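# Place the wooden crate onto its stand safely

## Task

Set the wooden crate down on its stand, never letting it fall along the way.

## Robot and tools

ROBOT. Two arms, left_arm and right_arm, each with a two-finger gripper. Calibrated bases in the scene frame: left_arm at (-0.031, +0.253, +0.043) m, quat_wxyz (+1.000, 0, 0, +0.023); right_arm at (+0.026, -0.229, +0.004) m, quat_wxyz (+1.000, 0, 0, +0.003). A camera stand is bolted to the floor behind the arms. Loose objects may occasionally get a brief external shove.

FRAMES. Scene frame: origin at table-top height, midway between the nominal bases; +x points out over the table, +z up, left_arm sits on the +y side (unrelated to image left/right). Fixed cameras and the table use the scene frame. Each arm reports its hand pose, velocities and Hand target in its own base frame, and its offsets run along its own base axes. Reported positions can be wrong by a few cm, more at long reach. The fingers point along the gripper's +z and close along its y; end_effector_position is the spot between the pads, roughly 1 cm short of the tips.

execute_actions(actions, cameras). actions is a list of actions. Each action is a table of 1 to 15 rows, one row per 1/30 s step; a short table repeats its final row until 15 steps. Every row has 14 numbers in [-1, 1]: left_arm dx, dy, dz, rx, ry, rz, opening, then the same seven for right_arm, always all 14. The six pose numbers are an offset (not a pose) from that arm's Hand target as it stood when the action began; each row counts from that start, not from the row before, but the next action starts from the new Hand target, so repeating an offset keeps moving. Scale: 1.0 = 0.6 m or 180 degrees; rx, ry, rz form one rotation vector, turning about the Hand target's position. A translation longer than 1.0 may be scaled down along its direction. opening is absolute: +1 fully open (0.093 m), -1 closed. All six pose zeros re-commands the current Hand target; opening 0 is a real half-open command, so resend the present opening to keep a gripper unchanged. cameras: list of names, ["all"] or []; by default images only come with an empty actions list. An unknown name voids the call.

move(target, speed, blend, opening_speed, grip_force, blocking, cameras). target: one 14-number row, or up to 15 rows; every row is an offset from the same starting Hand targets, not from the previous row. Paths are straight lines, do not avoid obstacles or the other arm, end together, take at least 0.5 s and are cut off at 10 s. speed: m/s, 0.002 to 2.9, default 0.25 (turning up to twice that in rad/s), one value or one per target. blend: corner rounding in m per target; 0 means stop at each. opening_speed: per second on the -1..+1 scale, at least 0.2. grip_force: N per pad, 10 to 50 (50 = full), one or one per arm; it persists, and lower values close slowly (about 16 s at 10, 8 s at 20, 4 s at 40 from fully open). blocking=false returns after about 0.5 s while the motion continues. The first target's opening is sent at once; later targets' openings are applied on arrival with all arms at rest. Fast moves lag, stray and overshoot; avoid paths near an arm's own base (they can flip the shoulder). Result adds a move: line, e.g. done (at rest within 10 mm and 2 degrees), off_target, moving, held, fault, plus limits=paced (pose clipped) or limits=held (steps withheld).

wait(seconds 0 to 10, cameras): lets time pass holding the last commands; a running move continues. stop(cameras): brakes the running move, needing some distance. zoom_image(camera, region): camera one of cam_high, cam_low, cam_left_wrist, cam_right_wrist (each 896x504), region [x0, y0, x1, y1] pixels from top-left, at most 504 by 504, on the newest image. finished_scene(scene): irreversible end of the current scene, giving its number; the crate must stay on the stand with the robot out of it.

CONTROL. Each step the commanded orientation is clipped to within 40 degrees of the measured one, and inverse kinematics favours position. Hand target shows the last command after clipping. Grippers often stop short or sag and tilt from friction and weight; waiting doesn't fix it, but any next command (even zeros) retries, and you can add the missing distance. Tiny moves may not happen or go sideways; check position and tilt after each move. An arm blocked by contact keeps pushing; command it back past the gripper to relieve it. The simulation keeps running while you write replies.

GRIPPING. grip_measured: motor position, +1 open, -1 closed. Pads meet near -0.94; an object's width adds about 0.0208 per mm. Readings may sit up to 0.02 too open. For a rigid flat-sided object, command at least 0.24 below its width reading for full force; keep sending that value to hold; release with a value well above the width reading. Full grip is about 50 to 65 N per pad. Joint positions end with the finger gap in metres.

RESULT LINES. Hand pose, Hand target, Tool commands, grip_measured, Joint positions, Joint velocities (may be omitted if all within noise), Joint torques (joints 1 to 3 wrap at plus/minus 28 N m), motor temperatures. Joint ranges (rad): waist -2.618..3.054, shoulder 0..3.142, elbow 0..3.142 (straight 2.901), wrist pitch and yaw -1.571..1.571, wrist roll -2.094..2.094.

HEAT. Loads, stretched poses and pushing at unreachable poses heat motors. 75 C gives MOTOR HOT; 90 C folds that arm and disables it; 100 C drops it.

AVOID. Dropping the crate, releasing it while it moves, slamming or hard pushes on the table or fixed things, anything leaving the table, arms touching or one gripper closing on the other's fingers, strain on wrist camera cables, and arm fault stops.

Each tool is called after ">>>" as name(argument=value, ...), one argument or row to a line, values as JSON.

## Session

>>> execute_actions(
  actions=[],
)

Scene clock: 0.00 s.
left_arm: end_effector_position=(+0.2354, -0.1173, +0.3329) grip_measured=+1.000 end_effector_quat_wxyz=(+0.602, +0.039, +0.729, -0.323) | right_arm: end_effector_position=(+0.1983, -0.0984, +0.3815) grip_measured=+1.000 end_effector_quat_wxyz=(+0.634, +0.314, +0.673, -0.217)
Joint positions: left_arm=[-0.316 0.529 0.705 -0.244 0.23 -0.424 0.093] | right_arm=[0.226 0.606 0.996 -0.576 0.985 0.264 0.093]
Joint velocities: within noise
Joint torques (N m): no reading
Motor temperatures (°C): left_arm=[28 33 35 36 27 29 28] | right_arm=[30 33 35 32 30 28 29]
Heat: left arm: 36 °C; right arm: 35 °C.
Hand target: left_arm +0.2342, -0.1169, +0.3441; +0.614, +0.041, +0.718, -0.326 | right_arm +0.1977, -0.0985, +0.3835; +0.635, +0.315, +0.671, -0.216
Tool commands: left_gripper/opening=+1.0 right_gripper/opening=+1.0

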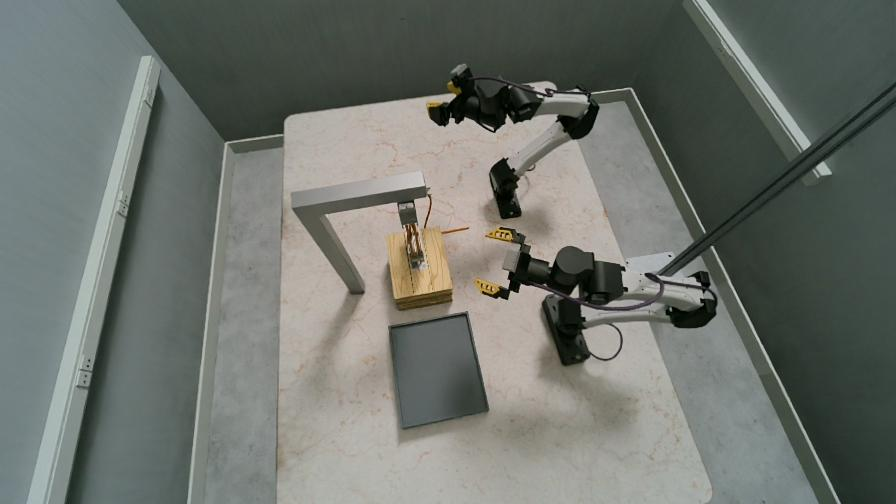

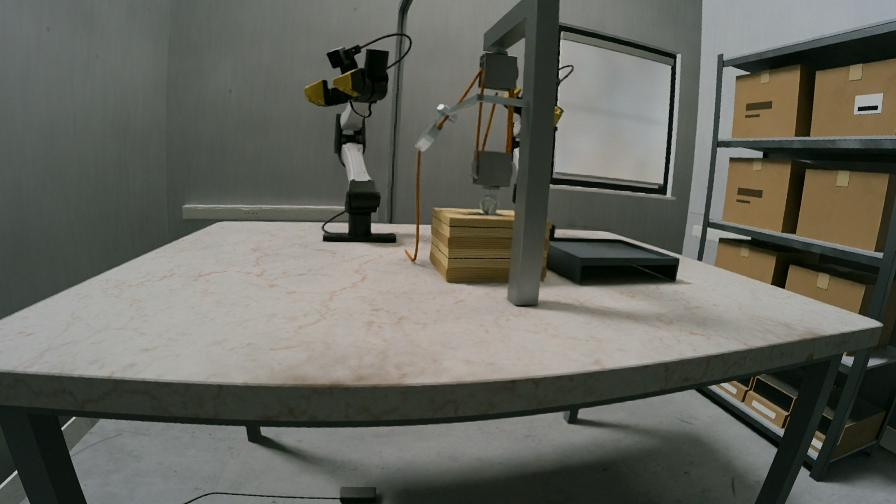

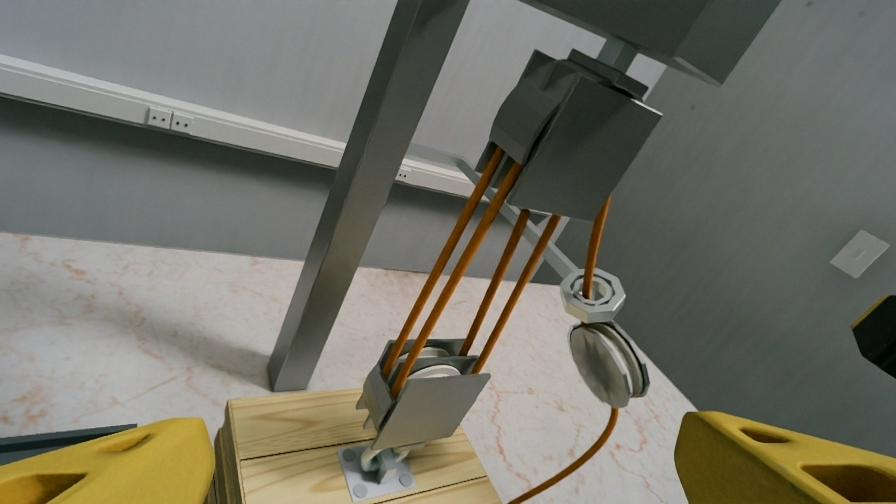

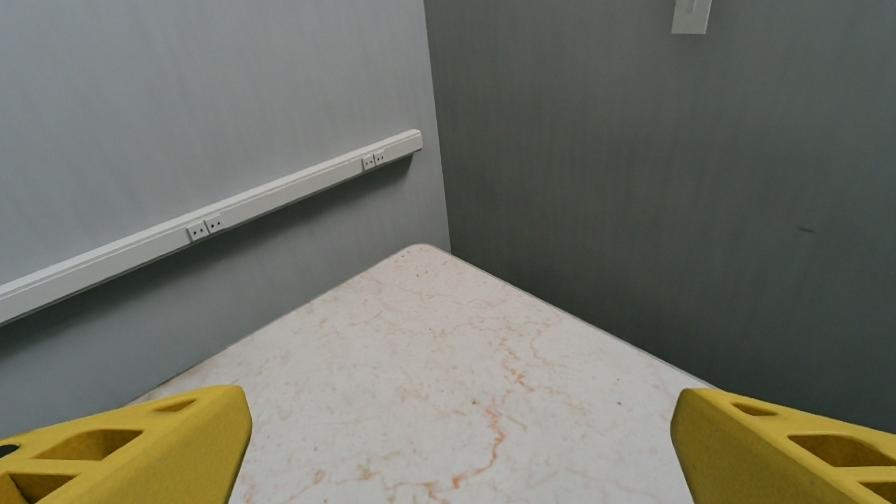

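>>> zoom_image(
  camera="cam_high",
  region=[280, 150, 540, 440],
)

>>> zoom_image(
  camera="cam_low",
  region=[380, 0, 700, 320],
)

>>> zoom_image(
  camera="cam_left_wrist",
  region=[300, 0, 800, 504],
)

Scaled by 1.738 from the camera's 896x504 image, which has a finer 1280x720 frame.

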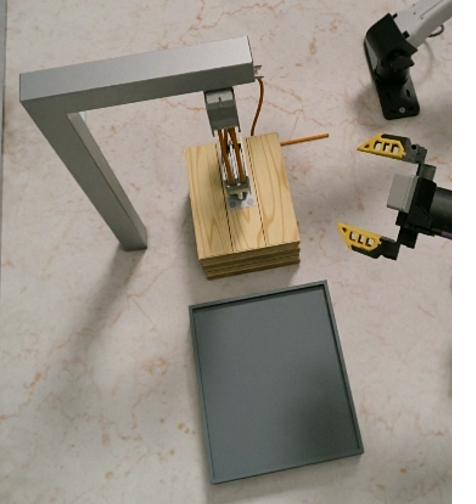

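Scaled by 1.575 from the camera's 896x504 image, which has a finer 1280x720 frame.

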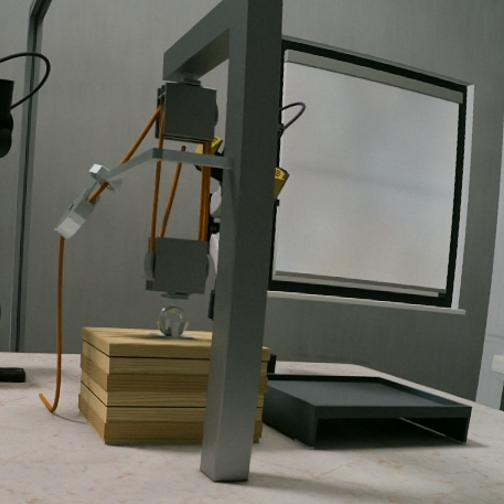

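Scaled by 1.000.

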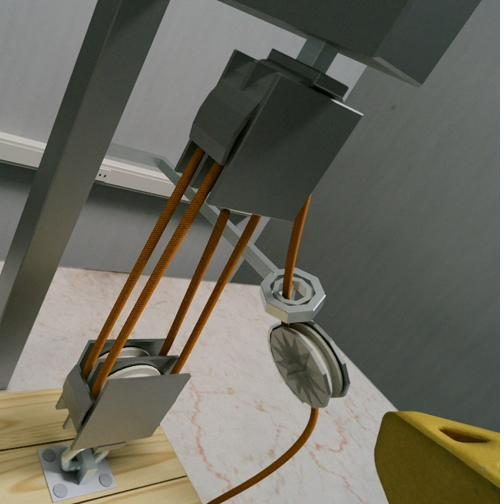

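>>> move(
  target=[0,0,0,0,0,0,1,0,-0.1,0,0,0,0.55,1],
  cameras=["all"],
)

Scene clock: 12.23 s.
left_arm: end_effector_position=(+0.2354, -0.1173, +0.3329) grip_measured=+1.000 end_effector_quat_wxyz=(+0.602, +0.039, +0.729, -0.323) | right_arm: end_effector_position=(+0.1998, -0.1571, +0.3781) grip_measured=+1.000 end_effector_quat_wxyz=(+0.697, -0.028, +0.712, +0.085)
Joint positions: left_arm=[-0.316 0.529 0.705 -0.244 0.23 -0.424 0.093] | right_arm=[-1.39 1.052 1.142 -0.727 -1.547 -0.555 0.093]
Joint torques (N m): left_arm=[-0.18 0.5 8.58 2.5 -0.04 0.01] | right_arm=[-0.8 -1.13 7.84 1.15 -0.53 -0.14]
Motor temperatures (°C): left_arm=[28 32 38 41 27 29 28] | right_arm=[30 32 36 34 30 28 29]
Heat: left arm: 41 °C; right arm: 36 °C.
Hand target: left_arm +0.2342, -0.1169, +0.3441; +0.614, +0.041, +0.718, -0.326 | right_arm +0.1977, -0.1584, +0.3835; +0.598, -0.271, +0.687, +0.311
Off the commanded pose: left_arm 0.011 m, 2 deg | right_arm 0.006 m, 46 deg; orientation clipped.
joint sent to its limit (right arm) — joint 5 (wrist yaw), lower limit. The joint targets are off in orientation, not in position.
move: off_target (left_arm, right_arm); limits=paced

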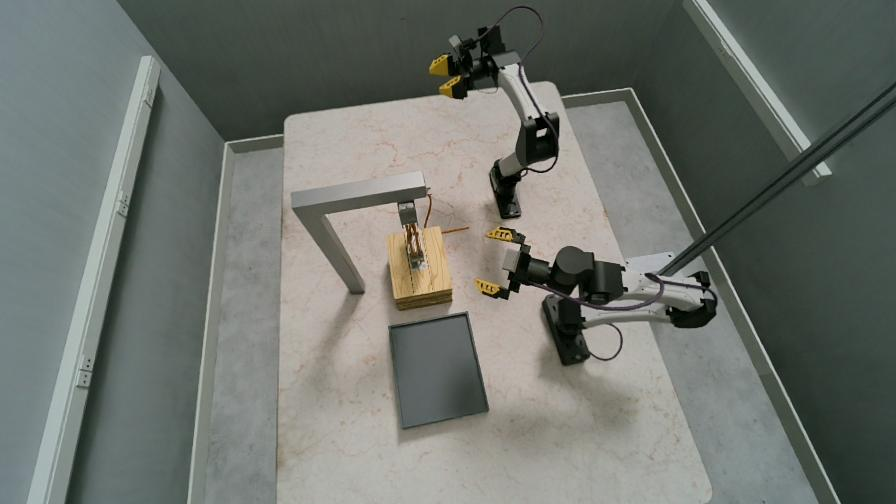

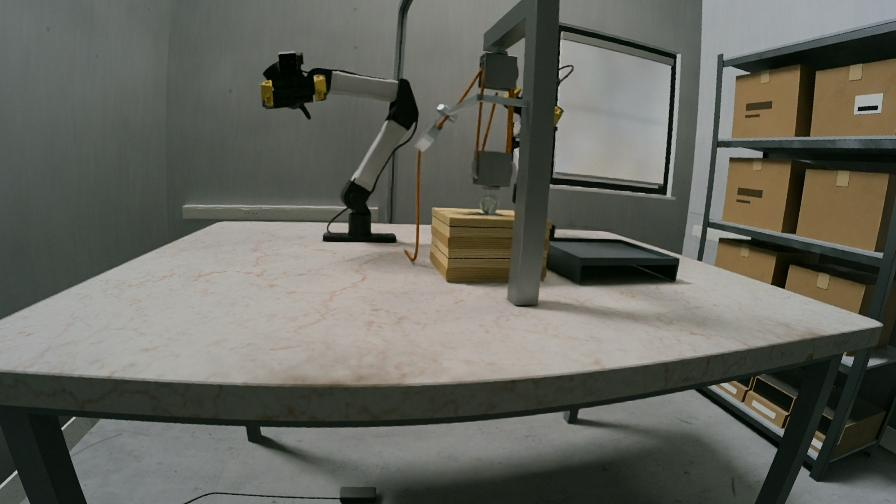

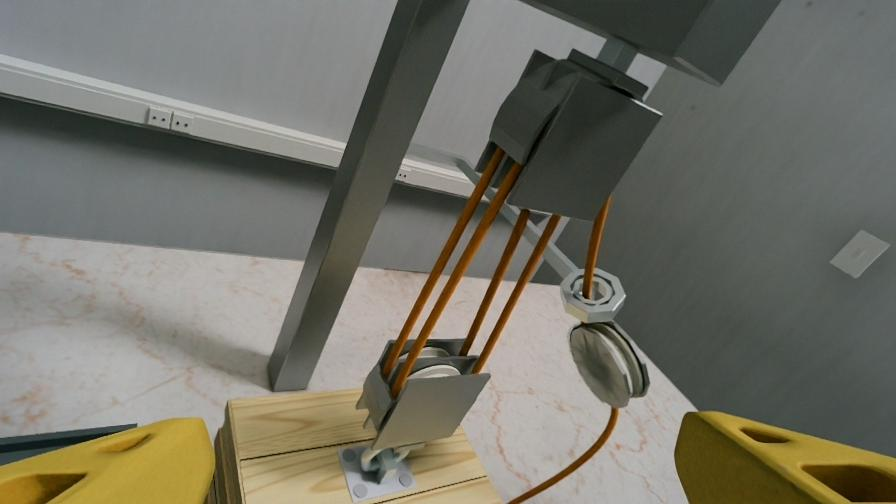

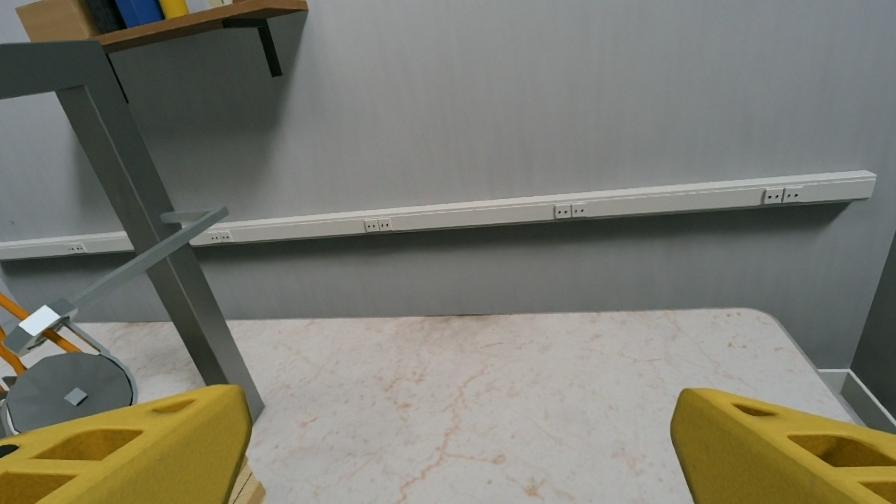

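>>> move(
  target=[0,0,0,0,0,0,1,0.04,0.23,-0.05,-0.104,0.09,0.03,1],
  cameras=["cam_high","cam_right_wrist"],
)

Scene clock: 17.70 s.
left_arm: end_effector_position=(+0.2354, -0.1173, +0.3329) grip_measured=+1.000 end_effector_quat_wxyz=(+0.602, +0.039, +0.729, -0.323) | right_arm: end_effector_position=(+0.2227, -0.0208, +0.3513) grip_measured=+1.000 end_effector_quat_wxyz=(+0.516, -0.251, +0.809, +0.130)
Joint positions: left_arm=[-0.316 0.529 0.705 -0.244 0.23 -0.424 0.093] | right_arm=[-0.82 1.102 1.468 -1.54 -1.08 -1.182 0.093]
Joint torques (N m): left_arm=[-0.1 0.54 8.54 2.53 -0.02 0.01] | right_arm=[0.4 -0.55 6.61 0.78 -0.48 -0.12]
Heat: left arm: 42 °C; right arm: 37 °C.
Hand target: left_arm +0.2342, -0.1169, +0.3441; +0.614, +0.041, +0.718, -0.326 | right_arm +0.2217, -0.0205, +0.3534; +0.429, -0.350, +0.792, +0.258
Off the commanded pose: left_arm 0.011 m, 2 deg | right_arm 0.003 m, 21 deg.
joint sent to its limit (right arm) — joint 4 (wrist pitch), lower limit. The joint targets are off in orientation, not in position.
move: off_target (left_arm, right_arm)
Images, in order (width x height): cam_high 896x504, cam_right_wrist 896x504.

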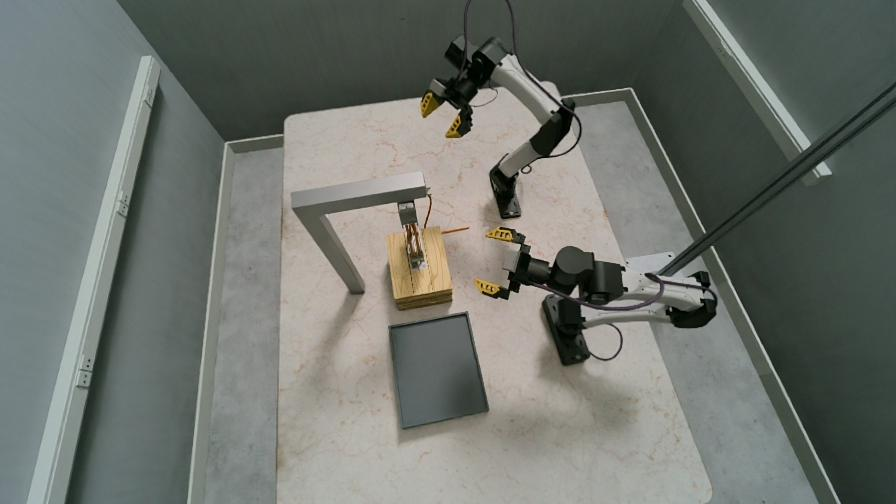

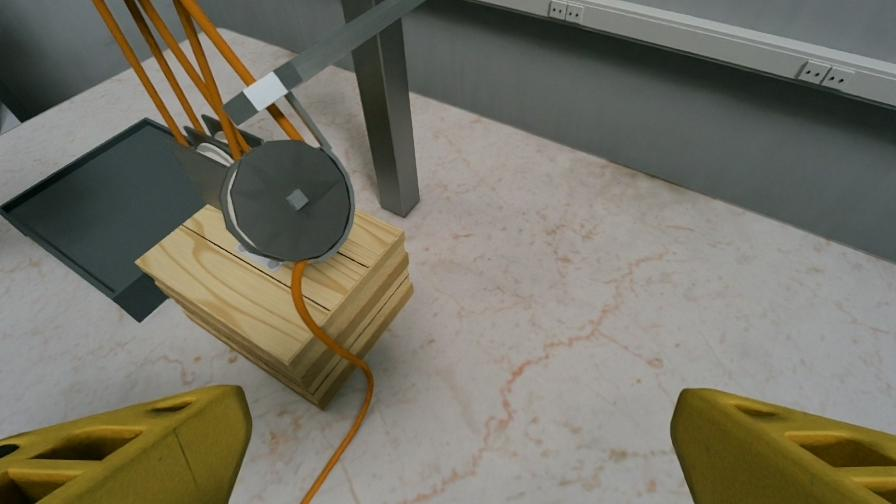

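>>> zoom_image(
  camera="cam_right_wrist",
  region=[0, 0, 460, 504],
)

Scaled by 1.000.

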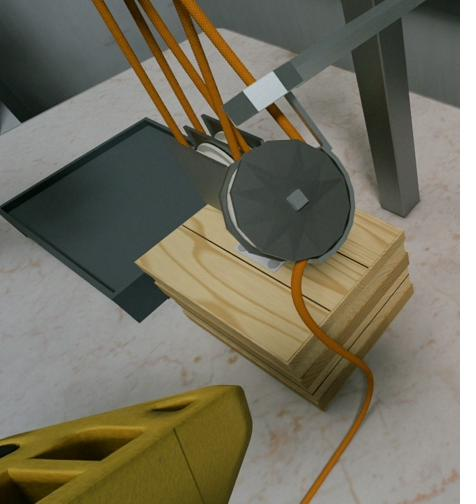

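>>> move(
  target=[0.05,0.45,0,0,0,0.29,1,0,0,0,0,0,0,1],
  cameras=["cam_left_wrist"],
)

>>> move(
  target=[0.05,0.0,-0.05,-0.1,0.25,0,1,0,0,0,0,0,0,1],
  cameras=["all"],
)

Scene clock: 31.43 s.
left_arm: end_effector_position=(+0.2643, +0.1488, +0.3219) grip_measured=+1.000 end_effector_quat_wxyz=(+0.674, -0.289, +0.679, -0.037) | right_arm: end_effector_position=(+0.2227, -0.0209, +0.3512) grip_measured=+1.000 end_effector_quat_wxyz=(+0.515, -0.251, +0.809, +0.130)
Joint positions: left_arm=[0.711 0.718 0.705 -0.083 0.362 -0.422 0.093] | right_arm=[-0.82 1.102 1.468 -1.54 -1.08 -1.182 0.093]
Joint torques (N m): left_arm=[0.29 -0.02 10.5 2.72 -0.14 0.04] | right_arm=[0.4 -0.62 6.56 0.79 -0.48 -0.11]
Heat: left arm: 44 °C; right arm: 37 °C.
Hand target: left_arm +0.2642, +0.1531, +0.3441; +0.694, -0.279, +0.663, -0.023 | right_arm +0.2226, -0.0199, +0.3531; +0.512, -0.257, +0.809, +0.128 (not the last commanded pose)
Off the commanded pose: left_arm 0.023 m, 4 deg | right_arm 0.002 m, 21 deg.
move: off_target (left_arm, right_arm)
Images, in order (width x height): cam_left_wrist 896x504.

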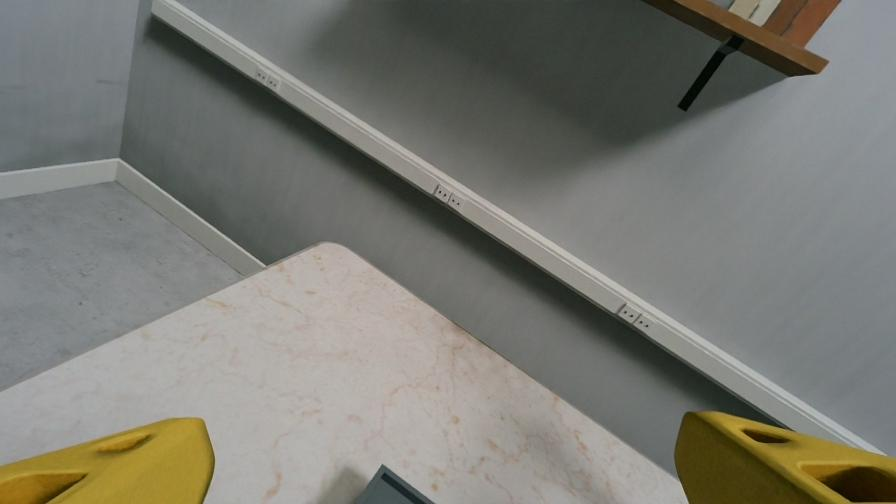

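Scene clock: 33.97 s.
left_arm: end_effector_position=(+0.2908, +0.1512, +0.3034) grip_measured=+1.000 end_effector_quat_wxyz=(+0.324, -0.376, +0.868, -0.023) | right_arm: end_effector_position=(+0.2227, -0.0209, +0.3512) grip_measured=+1.000 end_effector_quat_wxyz=(+0.515, -0.251, +0.809, +0.130)
Joint positions: left_arm=[0.545 1.346 1.621 -1.193 0.127 -0.315 0.093] | right_arm=[-0.82 1.102 1.468 -1.54 -1.08 -1.182 0.093]
Joint torques (N m): left_arm=[-0.76 -3.62 9.31 1.81 -0.11 0.07] | right_arm=[0.42 -0.64 6.54 0.79 -0.48 -0.11]
Motor temperatures (°C): left_arm=[28 32 43 44 27 29 27] | right_arm=[30 32 37 32 30 28 29]
Heat: left arm: 44 °C; right arm: 37 °C.
Hand target: left_arm +0.2942, +0.1531, +0.3141; +0.338, -0.369, +0.866, -0.015 | right_arm +0.2226, -0.0199, +0.3531; +0.512, -0.257, +0.809, +0.128
Off the commanded pose: left_arm 0.011 m, 2 deg | right_arm 0.002 m, 1 deg.
move: off_target (left_arm)

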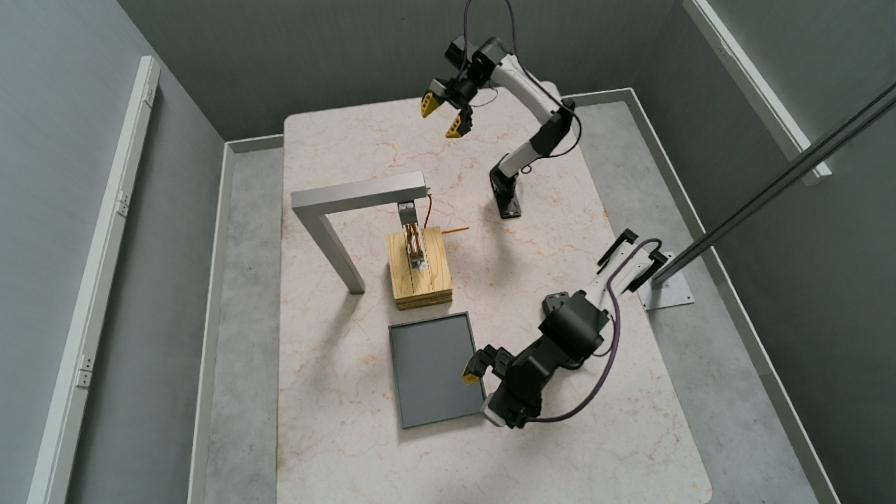

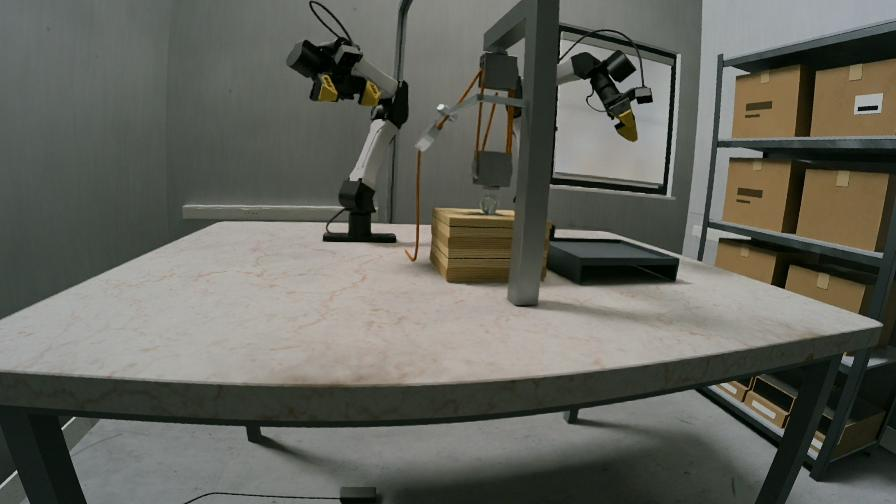

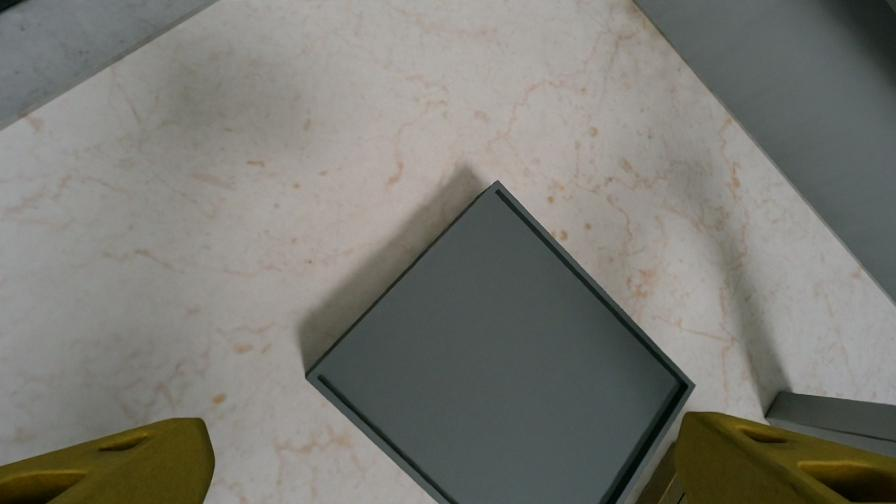

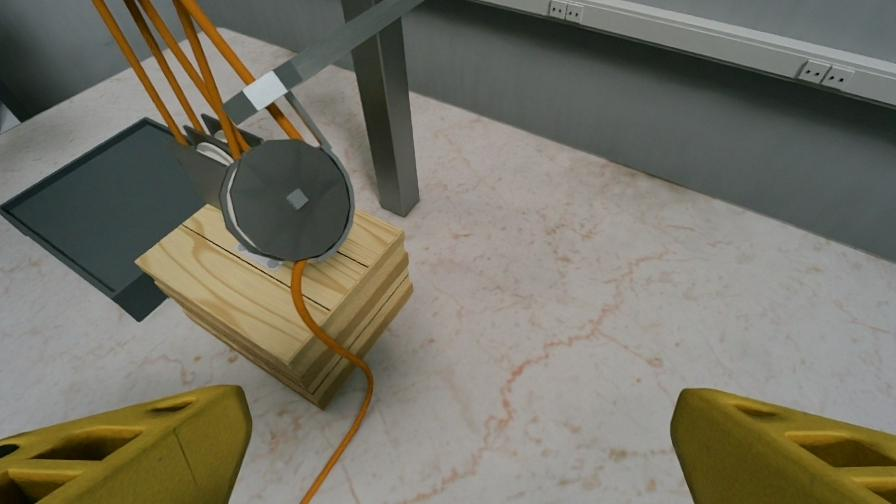

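>>> move(
  target=[0,0,0,0,0,0,1,0.05,0.05,-0.22,0,0,0.105,1],
  cameras=["cam_high","cam_low","cam_right_wrist"],
)

Scene clock: 39.77 s.
left_arm: end_effector_position=(+0.2907, +0.1513, +0.3033) grip_measured=+1.000 end_effector_quat_wxyz=(+0.324, -0.376, +0.868, -0.023) | right_arm: end_effector_position=(+0.2505, +0.0087, +0.2213) grip_measured=+1.000 end_effector_quat_wxyz=(+0.477, -0.380, +0.764, +0.211)
Joint positions: left_arm=[0.545 1.346 1.621 -1.194 0.126 -0.315 0.093] | right_arm=[-0.603 1.197 1.003 -1.206 -1.09 -1.423 0.093]
Joint torques (N m): left_arm=[-0.79 -3.52 9.32 1.8 -0.11 0.09] | right_arm=[0.28 -2.59 5.05 0.78 -0.78 -0.11]
Heat: left arm: 43 °C; right arm: 38 °C.
Hand target: left_arm +0.2942, +0.1531, +0.3141; +0.338, -0.369, +0.866, -0.016 | right_arm +0.2525, +0.0102, +0.2211; +0.484, -0.387, +0.756, +0.211
Off the commanded pose: left_arm 0.011 m, 2 deg | right_arm 0.002 m, 1 deg.
move: off_target (left_arm)
Images, in order (width x height): cam_high 896x504, cam_low 896x504, cam_right_wrist 896x504.

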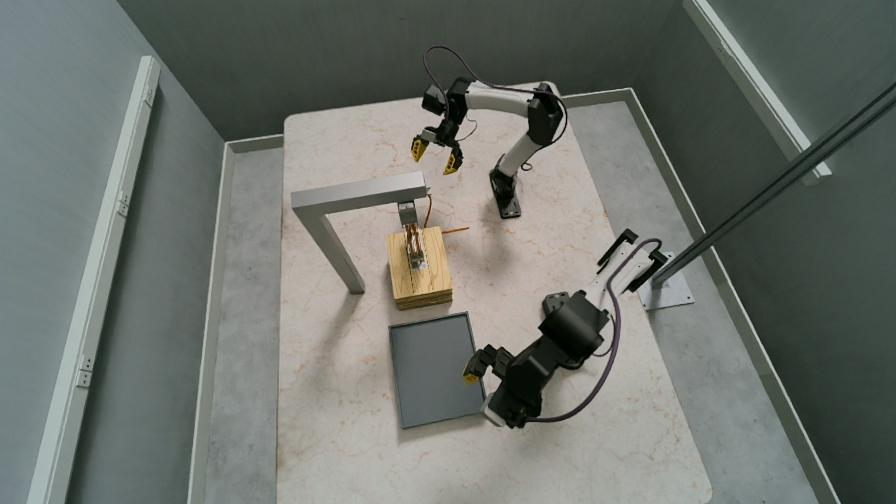

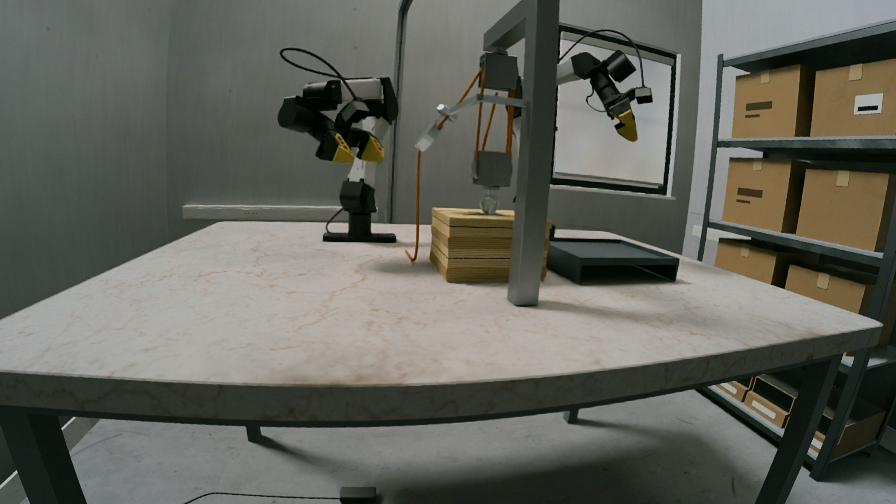

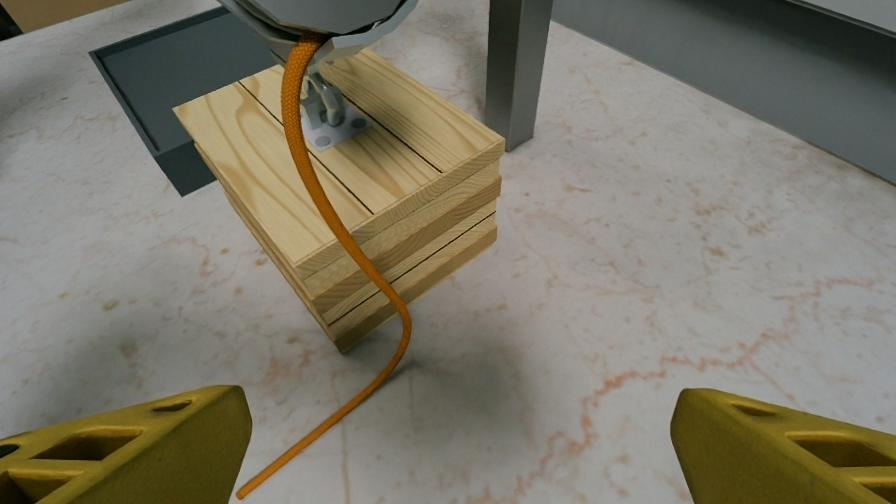

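>>> move(
  target=[0,0,0,0,0,0,1,0.065,0.1,-0.125,0,0,0,1],
  cameras=["cam_low","cam_right_wrist"],
  speed=0.15,
)

Scene clock: 43.93 s.
left_arm: end_effector_position=(+0.2907, +0.1513, +0.3033) grip_measured=+1.000 end_effector_quat_wxyz=(+0.324, -0.376, +0.868, -0.023) | right_arm: end_effector_position=(+0.2913, +0.0691, +0.1437) grip_measured=+1.000 end_effector_quat_wxyz=(+0.477, -0.383, +0.760, +0.219)
Joint positions: left_arm=[0.545 1.346 1.621 -1.194 0.126 -0.315 0.093] | right_arm=[-0.241 1.169 0.604 -0.309 -0.948 -0.807 0.093]
Joint torques (N m): left_arm=[-0.81 -3.52 9.22 1.83 -0.1 0.06] | right_arm=[0.42 -4.52 5.38 1.6 -0.33 0.06]
Heat: left arm: 43 °C; right arm: 38 °C.
Hand target: left_arm +0.2942, +0.1531, +0.3141; +0.338, -0.369, +0.866, -0.016 | right_arm +0.2915, +0.0702, +0.1462; +0.484, -0.387, +0.756, +0.211
Off the commanded pose: left_arm 0.011 m, 2 deg | right_arm 0.003 m, 1 deg.
move: off_target (left_arm)
Images, in order (width x height): cam_low 896x504, cam_right_wrist 896x504.

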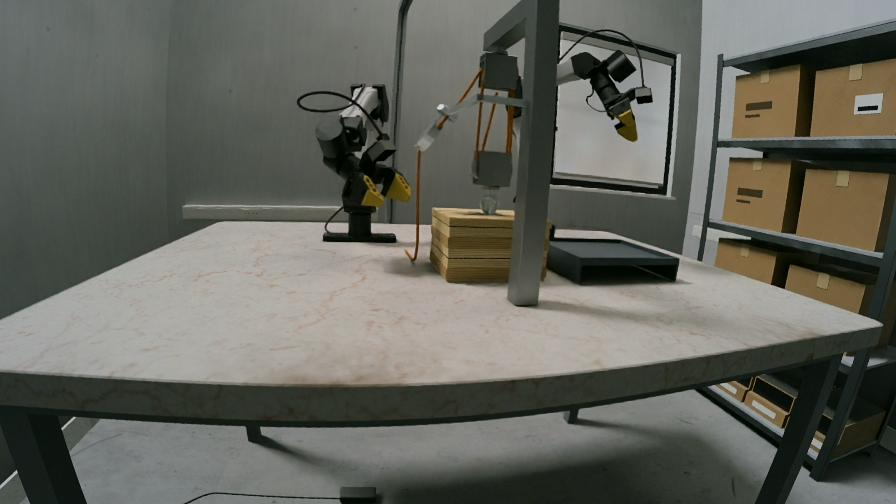

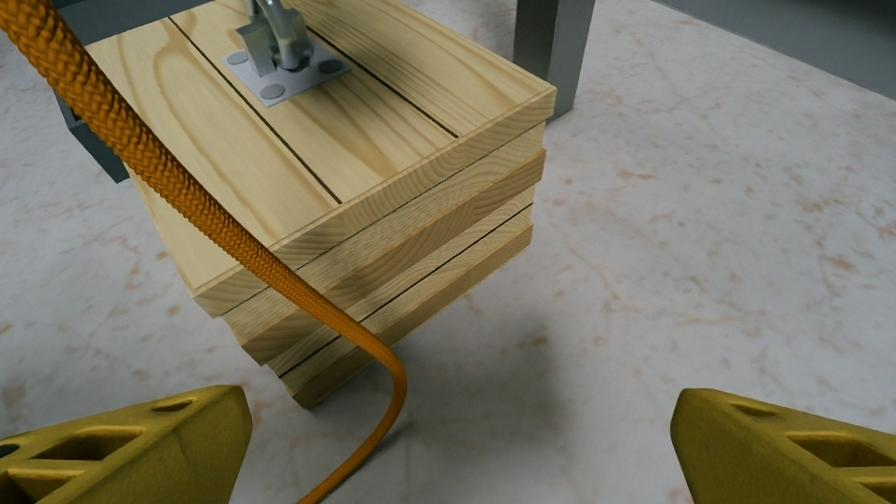

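>>> move(
  target=[0,0,0,0,0,0,1,-0.098,0.02,0.05,0,0,0,1],
  cameras=["cam_right_wrist"],
  speed=0.15,
)

Scene clock: 49.70 s.
left_arm: end_effector_position=(+0.2907, +0.1513, +0.3033) grip_measured=+1.000 end_effector_quat_wxyz=(+0.324, -0.376, +0.868, -0.023) | right_arm: end_effector_position=(+0.2344, +0.0829, +0.1765) grip_measured=+1.000 end_effector_quat_wxyz=(+0.485, -0.386, +0.755, +0.211)
Joint positions: left_arm=[0.545 1.346 1.621 -1.194 0.126 -0.315 0.093] | right_arm=[-0.241 0.828 0.58 -0.6 -0.945 -0.805 0.093]
Joint torques (N m): left_arm=[-0.79 -3.55 9.28 1.8 -0.13 0.06] | right_arm=[-0.64 -1.07 6.49 1.27 -0.45 -0.11]
Heat: left arm: 43 °C; right arm: 38 °C.
Hand target: left_arm +0.2942, +0.1531, +0.3141; +0.338, -0.369, +0.866, -0.016 | right_arm +0.2328, +0.0822, +0.1761; +0.484, -0.387, +0.756, +0.211
Off the commanded pose: left_arm 0.011 m, 2 deg | right_arm 0.002 m, 0 deg.
move: off_target (left_arm)
Images, in order (width x height): cam_right_wrist 896x504.

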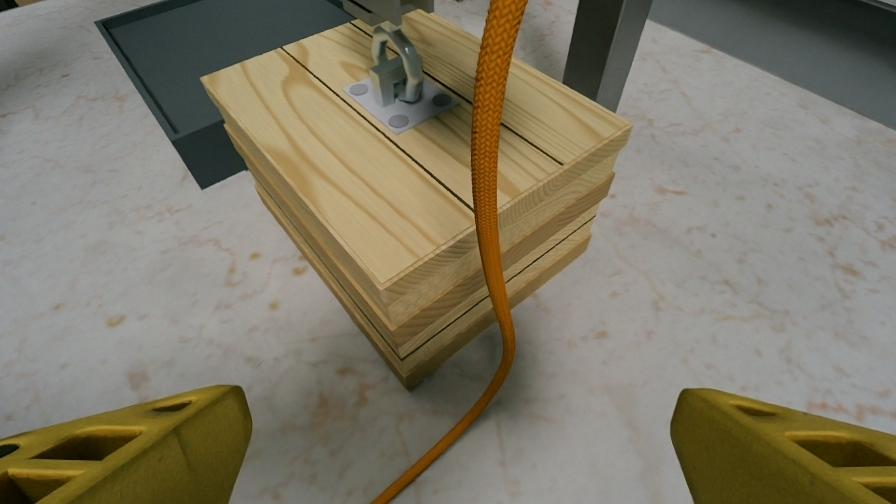

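>>> move(
  target=[0,0,0,0,0,0,1,0.08,0.07,-0.01,0,0,0,1],
  cameras=["cam_right_wrist","cam_low","cam_high"],
  speed=0.12,
)

Scene clock: 52.03 s.
left_arm: end_effector_position=(+0.2907, +0.1513, +0.3033) grip_measured=+1.000 end_effector_quat_wxyz=(+0.324, -0.376, +0.868, -0.023) | right_arm: end_effector_position=(+0.2779, +0.1233, +0.1728) grip_measured=+1.000 end_effector_quat_wxyz=(+0.484, -0.389, +0.754, +0.213)
Joint positions: left_arm=[0.545 1.346 1.621 -1.194 0.126 -0.315 0.093] | right_arm=[0.031 0.991 0.58 -0.234 -0.748 -0.534 0.093]
Joint torques (N m): left_arm=[-0.79 -3.56 9.24 1.83 -0.11 0.08] | right_arm=[0.5 -1.18 6.11 1.97 -0.13 0.09]
Heat: left arm: 43 °C; right arm: 38 °C.
Hand target: left_arm +0.2942, +0.1531, +0.3141; +0.338, -0.369, +0.866, -0.016 | right_arm +0.2808, +0.1242, +0.1701; +0.484, -0.387, +0.756, +0.211
Off the commanded pose: left_arm 0.011 m, 2 deg | right_arm 0.004 m, 0 deg.
move: off_target (left_arm)
Images, in order (width x height): cam_high 896x504, cam_low 896x504, cam_right_wrist 896x504.

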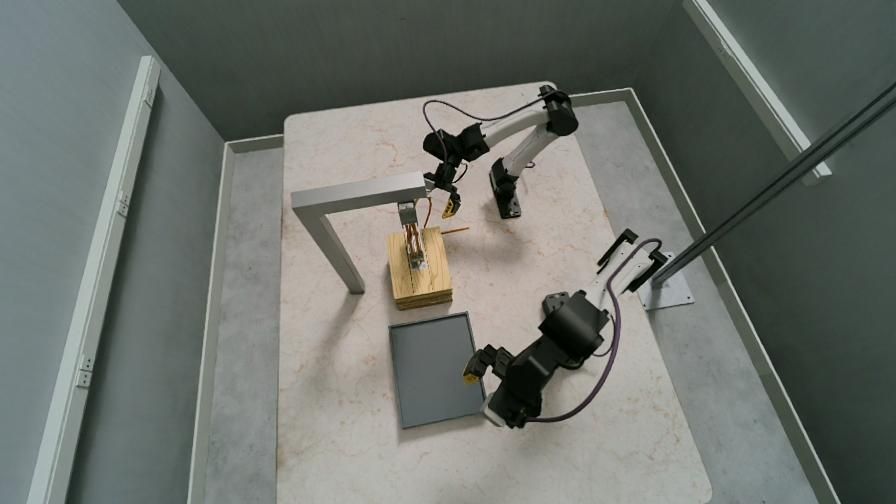

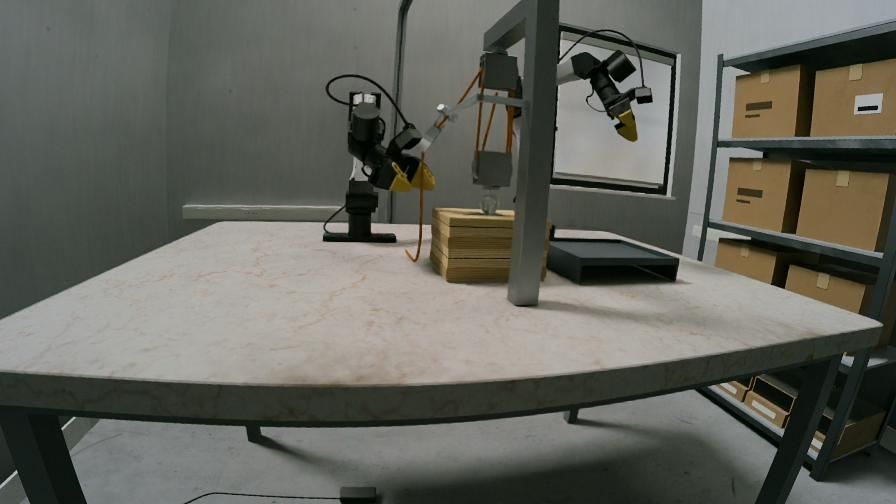

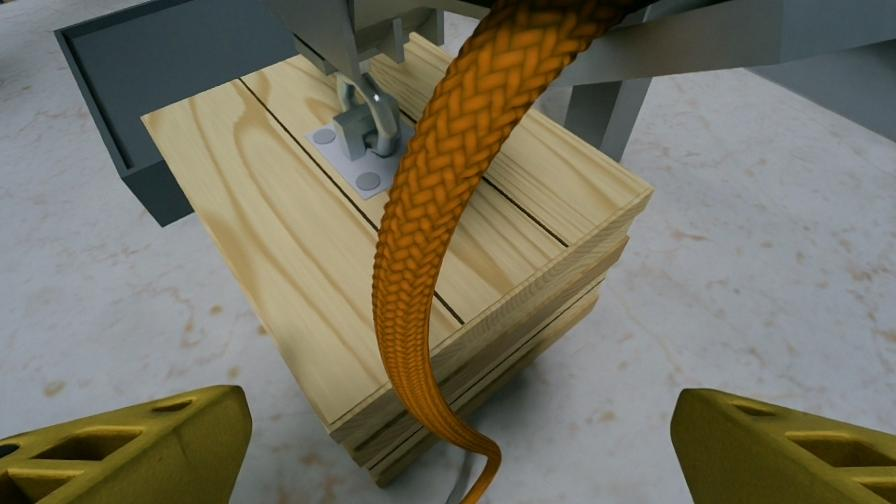

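>>> move(
  target=[0,0,0,0,0,0,1,0.013,0.016,-0.035,0,0,0,1],
  cameras=["cam_right_wrist"],
  speed=0.1,
)

Scene clock: 55.53 s.
left_arm: end_effector_position=(+0.2907, +0.1513, +0.3033) grip_measured=+1.000 end_effector_quat_wxyz=(+0.324, -0.376, +0.868, -0.023) | right_arm: end_effector_position=(+0.2874, +0.1325, +0.1531) grip_measured=+1.000 end_effector_quat_wxyz=(+0.485, -0.388, +0.754, +0.212)
Joint positions: left_arm=[0.545 1.346 1.621 -1.194 0.126 -0.315 0.093] | right_arm=[0.08 1.059 0.522 -0.078 -0.706 -0.494 0.093]
Joint torques (N m): left_arm=[-0.77 -3.55 9.25 1.85 -0.11 0.08] | right_arm=[0.46 -1.59 5.76 1.98 -0.14 0.04]
Heat: left arm: 44 °C; right arm: 38 °C.
Hand target: left_arm +0.2942, +0.1531, +0.3141; +0.338, -0.369, +0.866, -0.016 | right_arm +0.2886, +0.1337, +0.1491; +0.484, -0.387, +0.756, +0.211
Off the commanded pose: left_arm 0.011 m, 2 deg | right_arm 0.004 m, 0 deg.
move: off_target (left_arm)
Images, in order (width x height): cam_right_wrist 896x504.

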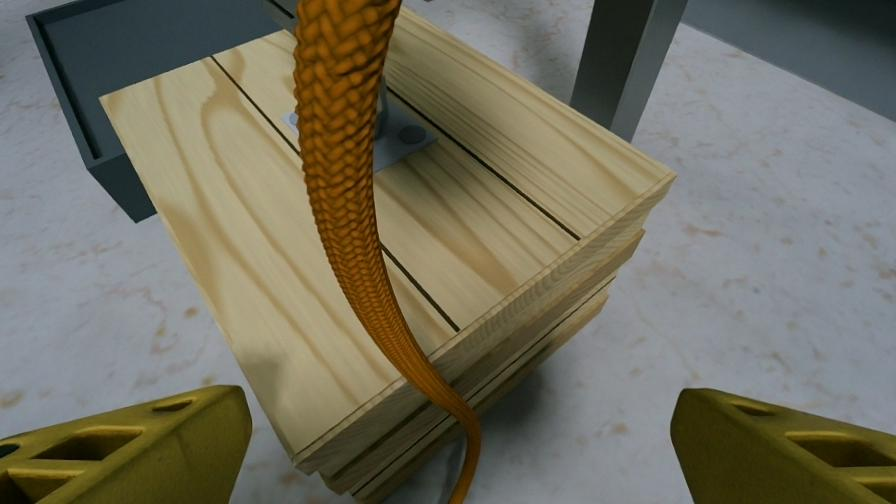

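>>> move(
  target=[0,0,0,0,0,0,1,0.022,0.022,0.0,0,0,0,1],
  cameras=["cam_right_wrist","cam_low"],
  speed=0.1,
)

Scene clock: 57.40 s.
left_arm: end_effector_position=(+0.2907, +0.1513, +0.3033) grip_measured=+1.000 end_effector_quat_wxyz=(+0.324, -0.376, +0.868, -0.023) | right_arm: end_effector_position=(+0.2928, +0.1438, +0.1389) grip_measured=+1.000 end_effector_quat_wxyz=(+0.468, -0.385, +0.766, +0.217)
Joint positions: left_arm=[0.545 1.346 1.621 -1.194 0.126 -0.315 0.093] | right_arm=[0.135 1.129 0.522 -0.026 -0.658 -0.453 0.093]
Joint torques (N m): left_arm=[-0.83 -3.58 9.22 1.81 -0.12 0.08] | right_arm=[0.55 -2.07 7.97 2.14 -0.15 0.06]
Heat: left arm: 44 °C; right arm: 38 °C.
Hand target: left_arm +0.2942, +0.1531, +0.3141; +0.338, -0.369, +0.866, -0.016 | right_arm +0.3018, +0.1469, +0.1491; +0.484, -0.387, +0.756, +0.211
Off the commanded pose: left_arm 0.011 m, 2 deg | right_arm 0.014 m, 2 deg.
move: off_target (left_arm, right_arm)
Images, in order (width x height): cam_low 896x504, cam_right_wrist 896x504.

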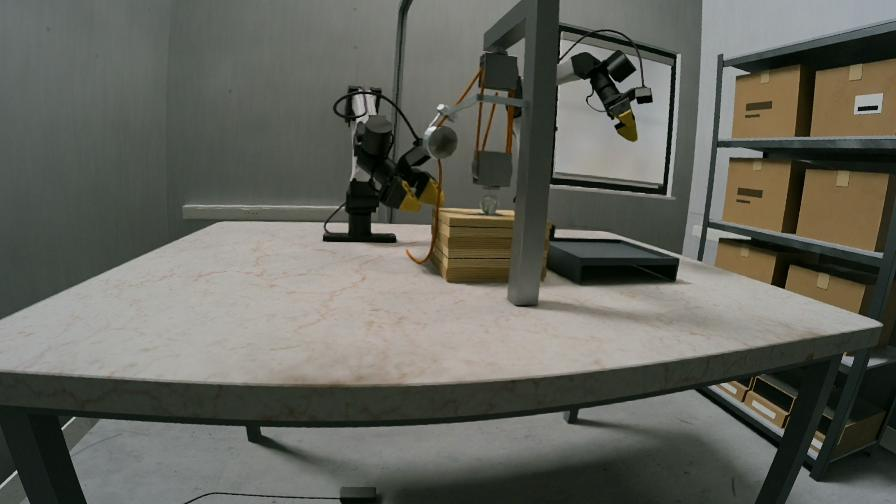

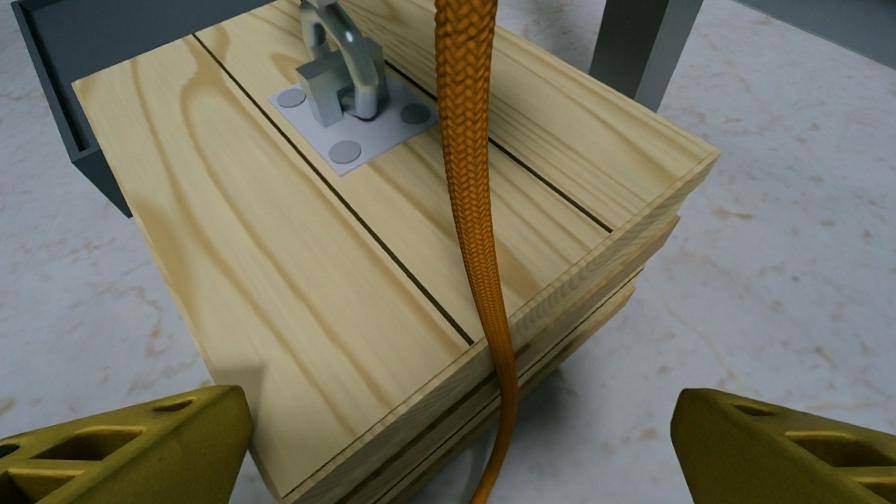

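>>> move(
  target=[
    [0,0,0,0,0,0,1,-0.095,-0.103,-0.0,0,0,0,1],
    [0,0,0,0,0,0,1,-0.1,-0.11,-0.04,0.115,-0.096,0,1],
  ],
  cameras=["cam_right_wrist","cam_low"],
  speed=0.15,
)

Scene clock: 63.17 s.
left_arm: end_effector_position=(+0.2907, +0.1513, +0.3033) grip_measured=+1.000 end_effector_quat_wxyz=(+0.324, -0.376, +0.868, -0.023) | right_arm: end_effector_position=(+0.2440, +0.0812, +0.1262) grip_measured=+1.000 end_effector_quat_wxyz=(+0.631, -0.340, +0.637, +0.283)
Joint positions: left_arm=[0.545 1.346 1.621 -1.194 0.126 -0.315 0.093] | right_arm=[-0.353 1.383 0.007 1.233 -1.262 -0.205 0.093]
Joint torques (N m): left_arm=[-0.73 -3.59 9.22 1.81 -0.11 0.08] | right_arm=[-0.81 -1.32 3.03 1.87 -0.19 0.04]
Heat: left arm: 44 °C; right arm: 39 °C.
Hand target: left_arm +0.2942, +0.1531, +0.3141; +0.338, -0.369, +0.866, -0.016 | right_arm +0.2418, +0.0809, +0.1251; +0.653, -0.321, +0.625, +0.282
Off the commanded pose: left_arm 0.011 m, 2 deg | right_arm 0.002 m, 4 deg.
joint sent to its limit (right arm) — joint 3 (elbow), lower limit, where the elbow is as bent as it goes. The joint targets are off in orientation, not in position.
move: off_target (left_arm, right_arm)
Images, in order (width x height): cam_low 896x504, cam_right_wrist 896x504.

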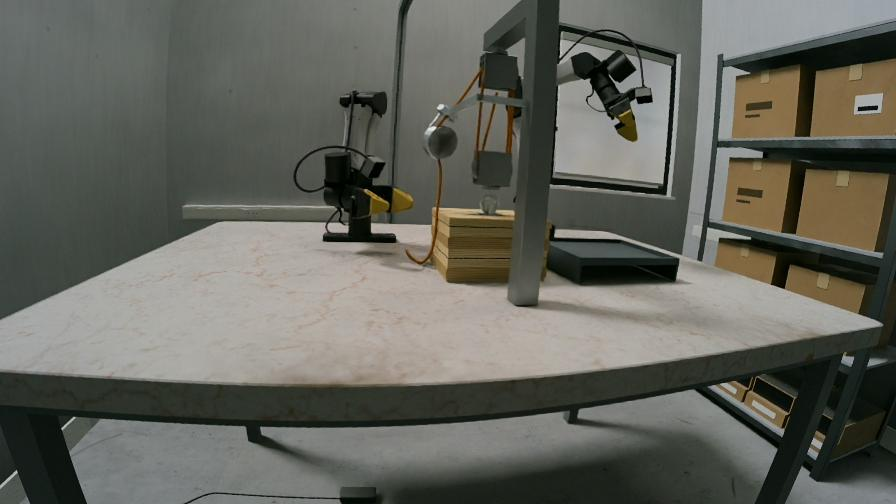

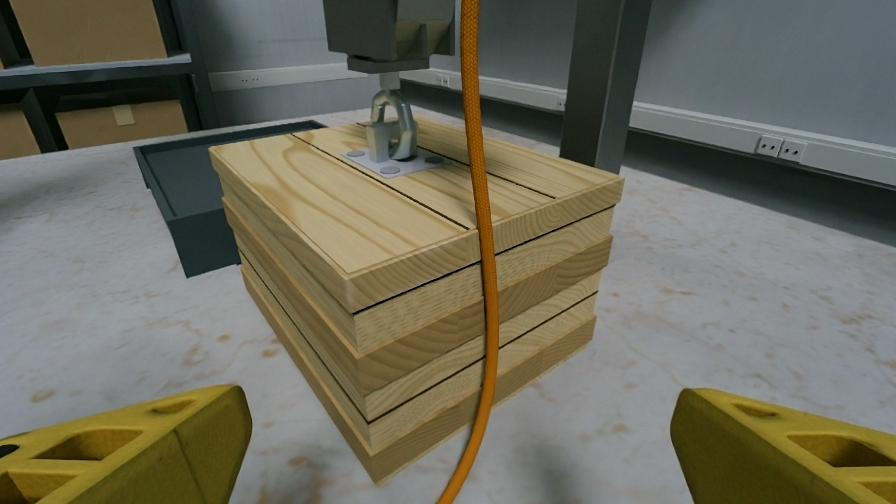

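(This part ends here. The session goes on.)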